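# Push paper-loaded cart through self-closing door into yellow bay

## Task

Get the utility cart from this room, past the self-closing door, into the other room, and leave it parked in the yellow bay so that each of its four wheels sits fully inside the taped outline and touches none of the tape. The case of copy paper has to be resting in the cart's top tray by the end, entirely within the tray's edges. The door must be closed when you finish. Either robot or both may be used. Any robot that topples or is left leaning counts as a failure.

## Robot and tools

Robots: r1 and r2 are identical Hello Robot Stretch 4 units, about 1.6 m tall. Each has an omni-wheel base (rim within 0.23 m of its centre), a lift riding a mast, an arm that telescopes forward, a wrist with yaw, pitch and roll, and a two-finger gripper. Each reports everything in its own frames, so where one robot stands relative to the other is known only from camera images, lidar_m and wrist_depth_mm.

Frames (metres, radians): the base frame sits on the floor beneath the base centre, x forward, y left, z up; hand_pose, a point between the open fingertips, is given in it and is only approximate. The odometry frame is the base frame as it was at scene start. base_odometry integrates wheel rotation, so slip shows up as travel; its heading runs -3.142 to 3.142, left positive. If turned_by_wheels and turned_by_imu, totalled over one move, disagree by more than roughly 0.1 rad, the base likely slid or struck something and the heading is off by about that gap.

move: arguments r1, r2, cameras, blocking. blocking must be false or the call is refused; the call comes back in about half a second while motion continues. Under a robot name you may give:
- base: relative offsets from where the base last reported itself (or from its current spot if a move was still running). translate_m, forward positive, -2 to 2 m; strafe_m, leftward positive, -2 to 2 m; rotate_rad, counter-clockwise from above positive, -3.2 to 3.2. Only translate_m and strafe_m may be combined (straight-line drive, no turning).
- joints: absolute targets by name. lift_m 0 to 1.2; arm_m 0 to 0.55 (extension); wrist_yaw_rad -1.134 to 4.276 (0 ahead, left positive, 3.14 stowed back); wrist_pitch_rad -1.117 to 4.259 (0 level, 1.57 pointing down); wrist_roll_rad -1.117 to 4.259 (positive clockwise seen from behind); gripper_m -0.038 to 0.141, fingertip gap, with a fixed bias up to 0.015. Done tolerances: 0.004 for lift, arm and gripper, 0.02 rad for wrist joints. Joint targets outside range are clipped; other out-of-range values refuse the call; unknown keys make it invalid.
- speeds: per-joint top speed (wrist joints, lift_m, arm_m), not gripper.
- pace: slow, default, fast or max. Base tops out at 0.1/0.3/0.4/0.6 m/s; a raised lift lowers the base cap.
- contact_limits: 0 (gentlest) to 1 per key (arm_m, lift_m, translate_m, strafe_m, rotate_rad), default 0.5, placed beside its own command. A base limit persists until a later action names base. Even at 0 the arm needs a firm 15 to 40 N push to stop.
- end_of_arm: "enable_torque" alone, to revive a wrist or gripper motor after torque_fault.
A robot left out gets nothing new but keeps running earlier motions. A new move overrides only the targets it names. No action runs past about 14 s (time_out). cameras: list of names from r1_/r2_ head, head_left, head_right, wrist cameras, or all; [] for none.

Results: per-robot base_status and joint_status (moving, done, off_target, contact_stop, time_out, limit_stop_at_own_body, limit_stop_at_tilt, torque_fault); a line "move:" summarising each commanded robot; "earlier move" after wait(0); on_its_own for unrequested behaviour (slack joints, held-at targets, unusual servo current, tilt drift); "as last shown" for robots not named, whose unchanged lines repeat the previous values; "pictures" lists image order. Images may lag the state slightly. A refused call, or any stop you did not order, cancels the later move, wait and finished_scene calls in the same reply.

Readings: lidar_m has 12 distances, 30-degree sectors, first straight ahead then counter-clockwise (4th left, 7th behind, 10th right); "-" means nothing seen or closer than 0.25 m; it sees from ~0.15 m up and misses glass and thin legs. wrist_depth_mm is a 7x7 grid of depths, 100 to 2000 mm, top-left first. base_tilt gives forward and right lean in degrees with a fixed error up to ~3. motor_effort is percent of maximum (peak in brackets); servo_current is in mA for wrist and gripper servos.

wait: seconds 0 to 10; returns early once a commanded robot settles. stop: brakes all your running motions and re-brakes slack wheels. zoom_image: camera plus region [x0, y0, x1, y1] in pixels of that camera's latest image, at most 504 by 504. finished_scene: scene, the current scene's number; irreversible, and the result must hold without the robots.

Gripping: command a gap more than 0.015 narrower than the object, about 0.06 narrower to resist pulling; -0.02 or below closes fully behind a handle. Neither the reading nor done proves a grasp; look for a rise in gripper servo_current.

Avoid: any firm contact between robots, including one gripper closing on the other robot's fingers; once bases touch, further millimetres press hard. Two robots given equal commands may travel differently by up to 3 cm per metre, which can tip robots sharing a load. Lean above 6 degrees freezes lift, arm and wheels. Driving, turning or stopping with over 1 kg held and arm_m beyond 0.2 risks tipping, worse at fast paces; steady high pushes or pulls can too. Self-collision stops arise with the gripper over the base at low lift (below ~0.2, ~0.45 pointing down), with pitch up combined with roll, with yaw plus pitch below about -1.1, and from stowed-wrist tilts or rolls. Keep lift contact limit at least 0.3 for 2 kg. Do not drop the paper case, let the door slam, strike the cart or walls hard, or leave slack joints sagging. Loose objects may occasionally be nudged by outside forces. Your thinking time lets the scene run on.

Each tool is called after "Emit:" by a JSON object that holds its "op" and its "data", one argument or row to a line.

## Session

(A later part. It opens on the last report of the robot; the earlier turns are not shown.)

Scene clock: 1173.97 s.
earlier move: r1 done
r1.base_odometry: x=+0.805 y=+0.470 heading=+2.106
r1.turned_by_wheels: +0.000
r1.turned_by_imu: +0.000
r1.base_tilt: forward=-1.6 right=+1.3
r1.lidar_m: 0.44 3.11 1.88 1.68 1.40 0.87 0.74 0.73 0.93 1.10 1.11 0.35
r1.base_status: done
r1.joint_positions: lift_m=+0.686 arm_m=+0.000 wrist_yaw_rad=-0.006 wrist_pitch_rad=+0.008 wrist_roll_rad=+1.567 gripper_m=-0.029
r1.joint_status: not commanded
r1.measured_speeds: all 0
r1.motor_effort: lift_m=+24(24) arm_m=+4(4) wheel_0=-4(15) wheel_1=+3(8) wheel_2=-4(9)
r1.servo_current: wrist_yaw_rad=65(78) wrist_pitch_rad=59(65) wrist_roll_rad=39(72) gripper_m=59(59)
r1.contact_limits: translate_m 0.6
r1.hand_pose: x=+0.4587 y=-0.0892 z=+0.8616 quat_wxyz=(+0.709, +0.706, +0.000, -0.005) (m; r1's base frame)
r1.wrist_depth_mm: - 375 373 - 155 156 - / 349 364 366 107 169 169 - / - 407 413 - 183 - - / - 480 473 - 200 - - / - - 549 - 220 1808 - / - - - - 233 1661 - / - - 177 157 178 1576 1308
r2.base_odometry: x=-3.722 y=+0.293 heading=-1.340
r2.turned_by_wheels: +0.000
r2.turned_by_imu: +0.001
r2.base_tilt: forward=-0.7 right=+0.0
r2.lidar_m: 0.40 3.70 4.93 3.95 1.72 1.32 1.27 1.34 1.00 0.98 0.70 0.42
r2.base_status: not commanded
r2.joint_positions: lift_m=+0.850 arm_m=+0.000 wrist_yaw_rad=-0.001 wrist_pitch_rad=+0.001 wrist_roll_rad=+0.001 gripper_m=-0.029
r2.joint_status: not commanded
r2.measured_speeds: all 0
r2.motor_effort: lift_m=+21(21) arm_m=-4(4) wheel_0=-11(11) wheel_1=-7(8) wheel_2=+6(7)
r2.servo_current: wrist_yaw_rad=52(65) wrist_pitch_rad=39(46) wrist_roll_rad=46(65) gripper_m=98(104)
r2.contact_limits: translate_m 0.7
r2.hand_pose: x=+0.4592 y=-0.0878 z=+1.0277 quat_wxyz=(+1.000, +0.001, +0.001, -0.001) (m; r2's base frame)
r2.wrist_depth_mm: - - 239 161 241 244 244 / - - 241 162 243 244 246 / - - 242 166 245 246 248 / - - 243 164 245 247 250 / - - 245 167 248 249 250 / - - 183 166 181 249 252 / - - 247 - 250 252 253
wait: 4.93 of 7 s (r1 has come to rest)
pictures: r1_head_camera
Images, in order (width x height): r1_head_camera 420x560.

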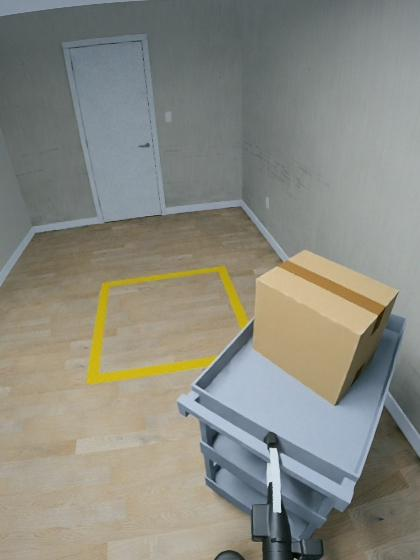

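Emit:
{"op": "move", "data": {
  "r1": {"base":{"rotate_rad":-0.4},"contact_limits":{"rotate_rad":0.6},"pace":"slow"},
  "blocking": false,
  "cameras": []
}}

Emit:
{"op": "wait", "data": {
  "seconds": 3,
  "cameras": []
}}

Emit:
{"op": "move", "data": {
  "r1": {"base":{"translate_m":0.05,"strafe_m":0.42},"contact_limits":{"translate_m":0.6},"pace":"slow"},
  "blocking": false,
  "cameras": []
}}

Emit:
{"op": "wait", "data": {
  "seconds": 7,
  "cameras": ["r1_head_camera"]
}}

Scene clock: 1187.27 s.
move: r1 moving
r1.base_odometry: x=+0.805 y=+0.470 heading=+1.982
r1.turned_by_wheels: -0.124
r1.turned_by_imu: -0.125
r1.base_tilt: forward=-1.6 right=+1.2
r1.lidar_m: 0.44 0.53 2.72 1.68 1.67 0.91 0.74 0.74 0.86 1.10 1.09 0.38
r1.base_status: rotate_rad moving
r1.joint_positions: lift_m=+0.686 arm_m=+0.000 wrist_yaw_rad=+0.009 wrist_pitch_rad=+0.008 wrist_roll_rad=+1.567 gripper_m=-0.029
r1.joint_status: not commanded
r1.measured_speeds: translate_m=+0.000 strafe_m=+0.001 rotate_rad=-0.488 lift_m=+0.000 arm_m=+0.000 wrist_yaw_rad=+0.038 wrist_pitch_rad=+0.000 wrist_roll_rad=+0.000
r1.motor_effort: lift_m=+24(24) arm_m=+3(4) wheel_0=+15(16) wheel_1=+8(8) wheel_2=+7(7)
r1.servo_current: wrist_yaw_rad=78(78) wrist_pitch_rad=52(59) wrist_roll_rad=39(65) gripper_m=59(59)
r1.contact_limits: rotate_rad 0.6
r1.hand_pose: x=+0.4601 y=-0.0848 z=+0.8616 quat_wxyz=(+0.709, +0.706, +0.006, +0.001) (m; r1's base frame)
r1.wrist_depth_mm: - 410 404 102 158 160 - / 364 364 366 109 171 171 - / - 399 402 - 183 - - / - 459 455 - 198 - - / - - 525 139 217 1756 - / - - - - 229 1661 - / - - 175 157 171 1464 1308
r2: as last shown
r2.turned_by_imu: +0.002
r2.base_tilt: forward=-0.6 right=+0.1
r2.lidar_m: 0.40 3.68 4.95 3.92 1.70 1.30 1.28 1.32 1.01 0.98 0.67 0.43
r2.motor_effort: lift_m=+21(21) arm_m=-4(4) wheel_0=-10(11) wheel_1=-7(8) wheel_2=+6(7)
r2.servo_current: wrist_yaw_rad=52(59) wrist_pitch_rad=39(46) wrist_roll_rad=46(52) gripper_m=91(104)
r2.contact_limits: translate_m 0.7
r2.wrist_depth_mm: - - 239 161 242 243 244 / - - 242 163 244 246 246 / - - 241 166 245 246 247 / - - 243 164 246 248 249 / - - 244 167 247 249 251 / - - 183 166 181 250 252 / - - 247 - 251 252 253
pictures: none
No camera images: "cameras" was empty.

Scene clock: 1188.37 s.
earlier move: r1 done
r1.base_odometry: x=+0.805 y=+0.470 heading=+1.707
r1.turned_by_wheels: -0.275
r1.turned_by_imu: -0.276
r1.base_tilt: forward=-1.6 right=+1.3
r1.lidar_m: 0.39 0.40 2.68 1.78 1.65 1.20 0.80 0.74 0.78 1.00 1.07 0.44
r1.base_status: done
r1.joint_positions: lift_m=+0.686 arm_m=+0.000 wrist_yaw_rad=+0.007 wrist_pitch_rad=+0.008 wrist_roll_rad=+1.567 gripper_m=-0.029
r1.joint_status: not commanded
r1.measured_speeds: all 0
r1.motor_effort: lift_m=+24(24) arm_m=+4(5) wheel_0=+7(17) wheel_1=+3(8) wheel_2=-1(14)
r1.servo_current: wrist_yaw_rad=46(78) wrist_pitch_rad=59(59) wrist_roll_rad=59(65) gripper_m=46(59)
r1.contact_limits: rotate_rad 0.6
r1.hand_pose: x=+0.4598 y=-0.0855 z=+0.8616 quat_wxyz=(+0.709, +0.706, +0.005, +0.000) (m; r1's base frame)
r1.wrist_depth_mm: - - - 171 232 240 241 / - - - 171 233 - - / - - - 171 231 - - / - 427 427 230 233 - - / - 439 439 232 232 - - / - 459 452 178 231 - - / - 466 178 147 232 - -
r2.base_odometry: x=-3.722 y=+0.293 heading=-1.340
r2.turned_by_wheels: +0.000
r2.turned_by_imu: +0.000
r2.base_tilt: forward=-0.7 right=+0.1
r2.lidar_m: 0.38 3.71 4.91 3.92 1.68 1.32 1.27 1.31 1.01 0.98 0.68 0.42
r2.base_status: not commanded
r2.joint_positions: lift_m=+0.850 arm_m=+0.000 wrist_yaw_rad=-0.001 wrist_pitch_rad=+0.001 wrist_roll_rad=+0.001 gripper_m=-0.029
r2.joint_status: not commanded
r2.measured_speeds: all 0
r2.motor_effort: lift_m=+21(21) arm_m=-4(4) wheel_0=-11(11) wheel_1=-7(8) wheel_2=+6(7)
r2.servo_current: wrist_yaw_rad=39(65) wrist_pitch_rad=39(46) wrist_roll_rad=52(59) gripper_m=91(104)
r2.contact_limits: translate_m 0.7
r2.hand_pose: x=+0.4592 y=-0.0878 z=+1.0277 quat_wxyz=(+1.000, +0.001, +0.001, -0.001) (m; r2's base frame)
r2.wrist_depth_mm: - - 240 161 243 243 245 / - - 241 162 244 245 247 / - - 242 166 245 246 248 / - - 244 164 246 249 249 / - - 245 167 248 249 251 / - - 183 167 181 251 252 / - - 247 - 251 252 253
wait: 1.10 of 3 s (r1 has come to rest)
pictures: none
No camera images: "cameras" was empty.

Scene clock: 1188.87 s.
move: r1 moving
r1.base_odometry: x=+0.792 y=+0.470 heading=+1.706
r1.turned_by_wheels: +0.000
r1.turned_by_imu: +0.000
r1.base_tilt: forward=-1.6 right=+1.3
r1.lidar_m: 0.38 0.40 2.65 1.80 1.63 1.19 0.81 0.74 0.77 1.01 1.10 0.44
r1.base_status: translate_m moving; strafe_m moving
r1.joint_positions: lift_m=+0.686 arm_m=+0.000 wrist_yaw_rad=+0.003 wrist_pitch_rad=+0.008 wrist_roll_rad=+1.567 gripper_m=-0.029
r1.joint_status: not commanded
r1.measured_speeds: translate_m=+0.007 strafe_m=+0.052 rotate_rad=-0.002 lift_m=+0.000 arm_m=+0.000 wrist_yaw_rad=+0.000 wrist_pitch_rad=+0.000 wrist_roll_rad=+0.000
r1.motor_effort: lift_m=+24(24) arm_m=+4(4) wheel_0=-6(6) wheel_1=+8(8) wheel_2=-2(5)
r1.servo_current: wrist_yaw_rad=46(59) wrist_pitch_rad=52(59) wrist_roll_rad=46(59) gripper_m=46(52)
r1.contact_limits: translate_m 0.6
r1.hand_pose: x=+0.4595 y=-0.0867 z=+0.8616 quat_wxyz=(+0.709, +0.706, +0.004, -0.002) (m; r1's base frame)
r1.wrist_depth_mm: - - - 175 237 245 246 / - - - 174 236 - - / - - - 174 234 - - / - 427 430 233 234 - - / - 439 439 233 234 - - / - 455 449 176 231 - - / - 459 179 165 231 - -
r2: as last shown
r2.base_tilt: forward=-0.6 right=+0.1
r2.lidar_m: 0.40 3.66 4.95 3.95 1.71 1.29 1.26 1.31 1.00 0.99 0.71 0.42
r2.motor_effort: lift_m=+21(21) arm_m=-4(4) wheel_0=-10(11) wheel_1=-7(8) wheel_2=+6(7)
r2.servo_current: wrist_yaw_rad=52(59) wrist_pitch_rad=39(46) wrist_roll_rad=39(59) gripper_m=91(98)
r2.contact_limits: translate_m 0.7
r2.wrist_depth_mm: - - 239 161 243 244 245 / - - 241 163 244 245 247 / - - 241 166 245 246 246 / - - 244 164 246 247 248 / - - 245 167 248 249 250 / - - 183 167 181 250 252 / - - 248 - 251 252 254
pictures: none
No camera images: "cameras" was empty.

Scene clock: 1193.80 s.
earlier move: r1 done
r1.base_odometry: x=+0.383 y=+0.463 heading=+1.706
r1.turned_by_wheels: +0.000
r1.turned_by_imu: +0.000
r1.base_tilt: forward=-1.6 right=+1.3
r1.lidar_m: 0.45 3.67 2.28 1.46 1.36 1.39 1.11 1.02 1.04 1.39 1.41 0.36
r1.base_status: done
r1.joint_positions: lift_m=+0.686 arm_m=+0.000 wrist_yaw_rad=-0.008 wrist_pitch_rad=+0.008 wrist_roll_rad=+1.567 gripper_m=-0.029
r1.joint_status: not commanded
r1.measured_speeds: all 0
r1.motor_effort: lift_m=+24(24) arm_m=+4(4) wheel_0=-5(14) wheel_1=+3(8) wheel_2=-5(11)
r1.servo_current: wrist_yaw_rad=65(85) wrist_pitch_rad=52(65) wrist_roll_rad=52(72) gripper_m=46(59)
r1.contact_limits: translate_m 0.6
r1.hand_pose: x=+0.4585 y=-0.0897 z=+0.8616 quat_wxyz=(+0.709, +0.706, +0.000, -0.006) (m; r1's base frame)
r1.wrist_depth_mm: - 418 415 103 161 162 - / 357 362 364 111 172 174 - / - 402 407 - 186 - - / - 455 459 131 202 - - / - - 539 143 220 1708 - / - - - 183 232 1756 - / - - 178 138 178 1576 1308
r2.base_odometry: x=-3.722 y=+0.293 heading=-1.340
r2.turned_by_wheels: +0.000
r2.turned_by_imu: +0.001
r2.base_tilt: forward=-0.6 right=+0.1
r2.lidar_m: 0.39 3.70 4.93 3.96 1.72 1.31 1.27 1.32 1.00 0.99 0.72 0.46
r2.base_status: not commanded
r2.joint_positions: lift_m=+0.850 arm_m=+0.000 wrist_yaw_rad=-0.001 wrist_pitch_rad=+0.001 wrist_roll_rad=+0.001 gripper_m=-0.029
r2.joint_status: not commanded
r2.measured_speeds: all 0
r2.motor_effort: lift_m=+21(21) arm_m=-4(4) wheel_0=-11(11) wheel_1=-7(8) wheel_2=+6(7)
r2.servo_current: wrist_yaw_rad=52(59) wrist_pitch_rad=39(52) wrist_roll_rad=46(59) gripper_m=91(104)
r2.contact_limits: translate_m 0.7
r2.hand_pose: x=+0.4592 y=-0.0878 z=+1.0277 quat_wxyz=(+1.000, +0.001, +0.001, -0.001) (m; r2's base frame)
r2.wrist_depth_mm: - - 239 161 242 243 245 / - - 241 162 244 244 246 / - - 243 166 246 246 248 / - - 243 164 246 248 249 / - - 244 167 248 249 250 / - - 183 166 180 250 252 / - - 247 - 251 251 253
wait: 4.93 of 7 s (r1 has come to rest)
pictures: r1_head_camera
Images, in order (width x height): r1_head_camera 420x560.

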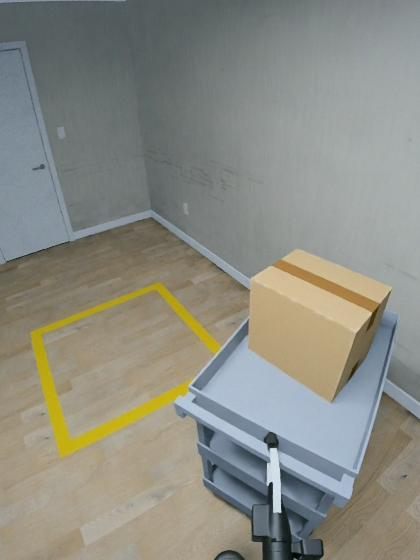

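Emit:
{"op": "move", "data": {
  "r1": {"base":{"translate_m":-0.58,"strafe_m":0.31},"contact_limits":{"translate_m":0.6},"pace":"slow"},
  "blocking": false,
  "cameras": []
}}

Emit:
{"op": "wait", "data": {
  "seconds": 9,
  "cameras": ["r1_head_camera"]
}}

Scene clock: 1203.23 s.
move: r1 moving
r1.base_odometry: x=+0.378 y=+0.450 heading=+1.705
r1.turned_by_wheels: -0.001
r1.turned_by_imu: -0.001
r1.base_tilt: forward=-1.6 right=+1.3
r1.lidar_m: 0.44 3.65 2.28 1.44 1.34 1.35 1.09 1.00 1.03 1.34 1.42 0.36
r1.base_status: translate_m moving; strafe_m moving
r1.joint_positions: lift_m=+0.686 arm_m=+0.000 wrist_yaw_rad=-0.006 wrist_pitch_rad=+0.008 wrist_roll_rad=+1.567 gripper_m=-0.029
r1.joint_status: not commanded
r1.measured_speeds: translate_m=-0.050 strafe_m=+0.026 rotate_rad=-0.002 lift_m=+0.000 arm_m=+0.000 wrist_yaw_rad=+0.000 wrist_pitch_rad=+0.000 wrist_roll_rad=+0.000
r1.motor_effort: lift_m=+24(24) arm_m=-3(4) wheel_0=-12(13) wheel_1=-3(5) wheel_2=+9(10)
r1.servo_current: wrist_yaw_rad=52(72) wrist_pitch_rad=46(59) wrist_roll_rad=33(72) gripper_m=46(59)
r1.contact_limits: translate_m 0.6
r1.hand_pose: x=+0.4587 y=-0.0892 z=+0.8616 quat_wxyz=(+0.709, +0.706, +0.000, -0.005) (m; r1's base frame)
r1.wrist_depth_mm: - 407 384 103 160 161 - / 359 362 364 111 172 174 - / - 404 413 - 186 - - / - 462 466 131 203 - - / - - 535 143 221 1756 - / - - 202 183 235 1808 - / - - 179 166 178 1464 1308
r2: as last shown
r2.lidar_m: 0.41 3.72 4.93 3.94 1.73 1.31 1.28 1.31 1.02 0.98 0.70 0.44
r2.motor_effort: lift_m=+21(21) arm_m=-4(4) wheel_0=-11(11) wheel_1=-7(7) wheel_2=+6(7)
r2.servo_current: wrist_yaw_rad=46(59) wrist_pitch_rad=39(46) wrist_roll_rad=52(59) gripper_m=98(98)
r2.contact_limits: translate_m 0.7
r2.wrist_depth_mm: - - 239 161 241 243 245 / - - 242 162 244 245 246 / - - 241 166 245 247 247 / - - 244 164 246 247 249 / - - 245 168 246 248 251 / - - 184 166 181 251 252 / - - 247 - 250 250 253
pictures: none
No camera images: "cameras" was empty.

Scene clock: 1210.47 s.
earlier move: r1 done
r1.base_odometry: x=+0.154 y=-0.153 heading=+1.706
r1.turned_by_wheels: +0.001
r1.turned_by_imu: +0.003
r1.base_tilt: forward=-1.6 right=+1.3
r1.lidar_m: 0.43 3.97 1.26 0.82 0.76 0.80 0.77 0.71 0.75 0.97 1.97 0.34
r1.base_status: done
r1.joint_positions: lift_m=+0.686 arm_m=+0.000 wrist_yaw_rad=+0.002 wrist_pitch_rad=+0.008 wrist_roll_rad=+1.567 gripper_m=-0.029
r1.joint_status: not commanded
r1.measured_speeds: all 0
r1.motor_effort: lift_m=+24(24) arm_m=-3(4) wheel_0=-3(13) wheel_1=-5(7) wheel_2=+6(11)
r1.servo_current: wrist_yaw_rad=65(72) wrist_pitch_rad=59(59) wrist_roll_rad=46(72) gripper_m=52(59)
r1.contact_limits: translate_m 0.6
r1.hand_pose: x=+0.4595 y=-0.0868 z=+0.8616 quat_wxyz=(+0.709, +0.706, +0.003, -0.002) (m; r1's base frame)
r1.wrist_depth_mm: 329 329 332 - 141 143 - / - 362 366 - 156 153 - / - 415 424 - 170 167 - / - 517 500 111 191 - - / - - - - 217 1661 - / - - - - 181 1661 - / - - 179 134 178 1499 1281
r2.base_odometry: x=-3.722 y=+0.293 heading=-1.340
r2.turned_by_wheels: +0.000
r2.turned_by_imu: +0.001
r2.base_tilt: forward=-0.6 right=+0.1
r2.lidar_m: 0.39 3.70 4.93 3.97 1.72 1.32 1.28 1.31 0.99 0.97 0.71 0.43
r2.base_status: not commanded
r2.joint_positions: lift_m=+0.850 arm_m=+0.000 wrist_yaw_rad=-0.001 wrist_pitch_rad=+0.001 wrist_roll_rad=+0.001 gripper_m=-0.029
r2.joint_status: not commanded
r2.measured_speeds: all 0
r2.motor_effort: lift_m=+21(21) arm_m=-4(4) wheel_0=-11(11) wheel_1=-7(8) wheel_2=+6(7)
r2.servo_current: wrist_yaw_rad=46(59) wrist_pitch_rad=39(46) wrist_roll_rad=52(59) gripper_m=91(104)
r2.contact_limits: translate_m 0.7
r2.hand_pose: x=+0.4592 y=-0.0878 z=+1.0277 quat_wxyz=(+1.000, +0.001, +0.001, -0.001) (m; r2's base frame)
r2.wrist_depth_mm: - - 239 161 242 244 245 / - - 241 162 244 244 245 / - - 242 166 246 246 247 / - - 244 164 246 248 249 / - - 246 167 249 251 251 / - - 183 167 181 250 251 / - - 248 - 251 252 253
wait: 7.23 of 9 s (r1 has come to rest)
pictures: r1_head_camera
Images, in order (width x height): r1_head_camera 420x560.

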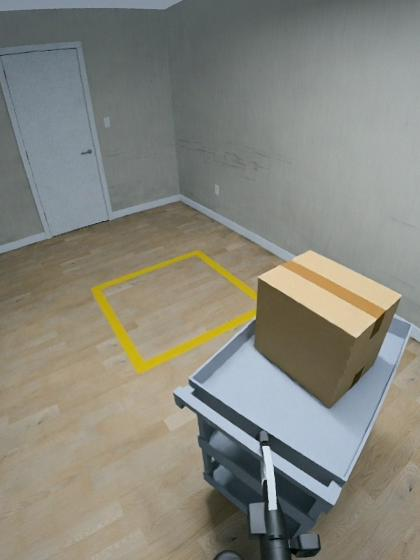

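Emit:
{"op": "move", "data": {
  "r1": {"base":{"translate_m":-0.22,"strafe_m":-0.36},"contact_limits":{"translate_m":0.6},"pace":"slow"},
  "blocking": false,
  "cameras": []
}}

Emit:
{"op": "wait", "data": {
  "seconds": 7,
  "cameras": ["r1_head_camera"]
}}

Scene clock: 1218.40 s.
move: r1 moving
r1.base_odometry: x=+0.165 y=-0.158 heading=+1.707
r1.turned_by_wheels: +0.001
r1.turned_by_imu: +0.000
r1.base_tilt: forward=-1.6 right=+1.3
r1.lidar_m: 0.43 3.98 1.24 0.83 0.76 0.82 0.75 0.69 0.73 0.97 2.00 0.33
r1.base_status: translate_m moving; strafe_m moving
r1.joint_positions: lift_m=+0.686 arm_m=+0.000 wrist_yaw_rad=+0.003 wrist_pitch_rad=+0.008 wrist_roll_rad=+1.567 gripper_m=-0.029
r1.joint_status: not commanded
r1.measured_speeds: translate_m=-0.026 strafe_m=-0.041 rotate_rad=-0.001 lift_m=+0.000 arm_m=+0.000 wrist_yaw_rad=+0.010 wrist_pitch_rad=+0.000 wrist_roll_rad=+0.000
r1.motor_effort: lift_m=+24(24) arm_m=-4(4) wheel_0=+9(9) wheel_1=-6(8) wheel_2=+9(10)
r1.servo_current: wrist_yaw_rad=39(65) wrist_pitch_rad=59(59) wrist_roll_rad=59(59) gripper_m=46(59)
r1.contact_limits: translate_m 0.6
r1.hand_pose: x=+0.4595 y=-0.0866 z=+0.8616 quat_wxyz=(+0.709, +0.706, +0.004, -0.002) (m; r1's base frame)
r1.wrist_depth_mm: 322 329 332 - 141 142 - / - 359 364 - 155 153 - / - 415 421 - 169 167 - / - 512 500 109 190 - - / - - - - 216 1661 - / - - - - 182 1756 - / - - 178 129 178 1430 1281
r2: as last shown
r2.base_tilt: forward=-0.7 right=+0.1
r2.lidar_m: 0.40 3.68 4.91 3.93 1.74 1.32 1.27 1.29 1.02 0.95 0.70 0.45
r2.servo_current: wrist_yaw_rad=59(65) wrist_pitch_rad=39(39) wrist_roll_rad=59(65) gripper_m=98(98)
r2.contact_limits: translate_m 0.7
r2.wrist_depth_mm: - - 239 161 242 244 243 / - - 242 162 243 245 246 / - - 241 166 244 246 247 / - - 244 164 246 247 249 / - - 246 167 247 249 250 / - - 183 166 180 250 252 / - - 247 - 250 252 253
pictures: none
No camera images: "cameras" was empty.

Scene clock: 1223.40 s.
earlier move: r1 done
r1.base_odometry: x=+0.540 y=-0.322 heading=+1.706
r1.turned_by_wheels: +0.000
r1.turned_by_imu: -0.001
r1.base_tilt: forward=-1.6 right=+1.3
r1.lidar_m: 0.39 0.41 1.49 1.00 0.94 0.55 0.37 0.33 0.36 0.47 1.11 0.43
r1.base_status: done
r1.joint_positions: lift_m=+0.686 arm_m=+0.000 wrist_yaw_rad=+0.006 wrist_pitch_rad=+0.008 wrist_roll_rad=+1.567 gripper_m=-0.029
r1.joint_status: not commanded
r1.measured_speeds: all 0
r1.motor_effort: lift_m=+24(24) arm_m=+2(4) wheel_0=+6(13) wheel_1=-3(8) wheel_2=+5(10)
r1.servo_current: wrist_yaw_rad=59(78) wrist_pitch_rad=59(59) wrist_roll_rad=46(72) gripper_m=52(59)
r1.contact_limits: translate_m 0.6
r1.hand_pose: x=+0.4598 y=-0.0856 z=+0.8616 quat_wxyz=(+0.709, +0.706, +0.005, +0.000) (m; r1's base frame)
r1.wrist_depth_mm: - - - 168 229 238 240 / - - - 169 229 1661 1229 / - - - 229 230 - - / - 427 433 230 231 - - / - 442 442 231 233 - - / - 459 452 177 232 - - / - 469 179 164 234 - -
r2.base_odometry: x=-3.722 y=+0.293 heading=-1.340
r2.turned_by_wheels: +0.000
r2.turned_by_imu: +0.001
r2.base_tilt: forward=-0.6 right=+0.1
r2.lidar_m: 0.41 3.67 4.93 3.92 1.74 1.31 1.28 1.32 1.00 0.99 0.71 0.43
r2.base_status: not commanded
r2.joint_positions: lift_m=+0.850 arm_m=+0.000 wrist_yaw_rad=-0.001 wrist_pitch_rad=+0.001 wrist_roll_rad=+0.001 gripper_m=-0.029
r2.joint_status: not commanded
r2.measured_speeds: all 0
r2.motor_effort: lift_m=+21(21) arm_m=-4(4) wheel_0=-11(11) wheel_1=-7(8) wheel_2=+6(7)
r2.servo_current: wrist_yaw_rad=46(65) wrist_pitch_rad=39(46) wrist_roll_rad=52(65) gripper_m=91(104)
r2.contact_limits: translate_m 0.7
r2.hand_pose: x=+0.4592 y=-0.0878 z=+1.0277 quat_wxyz=(+1.000, +0.001, +0.001, -0.001) (m; r2's base frame)
r2.wrist_depth_mm: - - 240 161 243 245 245 / - - 241 162 243 246 247 / - - 242 166 244 247 249 / - - 244 164 246 247 250 / - - 245 167 248 250 250 / - - 183 167 181 251 252 / - - 247 - 250 251 253
wait: 5.00 of 7 s (r1 has come to rest)
pictures: r1_head_camera
Images, in order (width x height): r1_head_camera 420x560.

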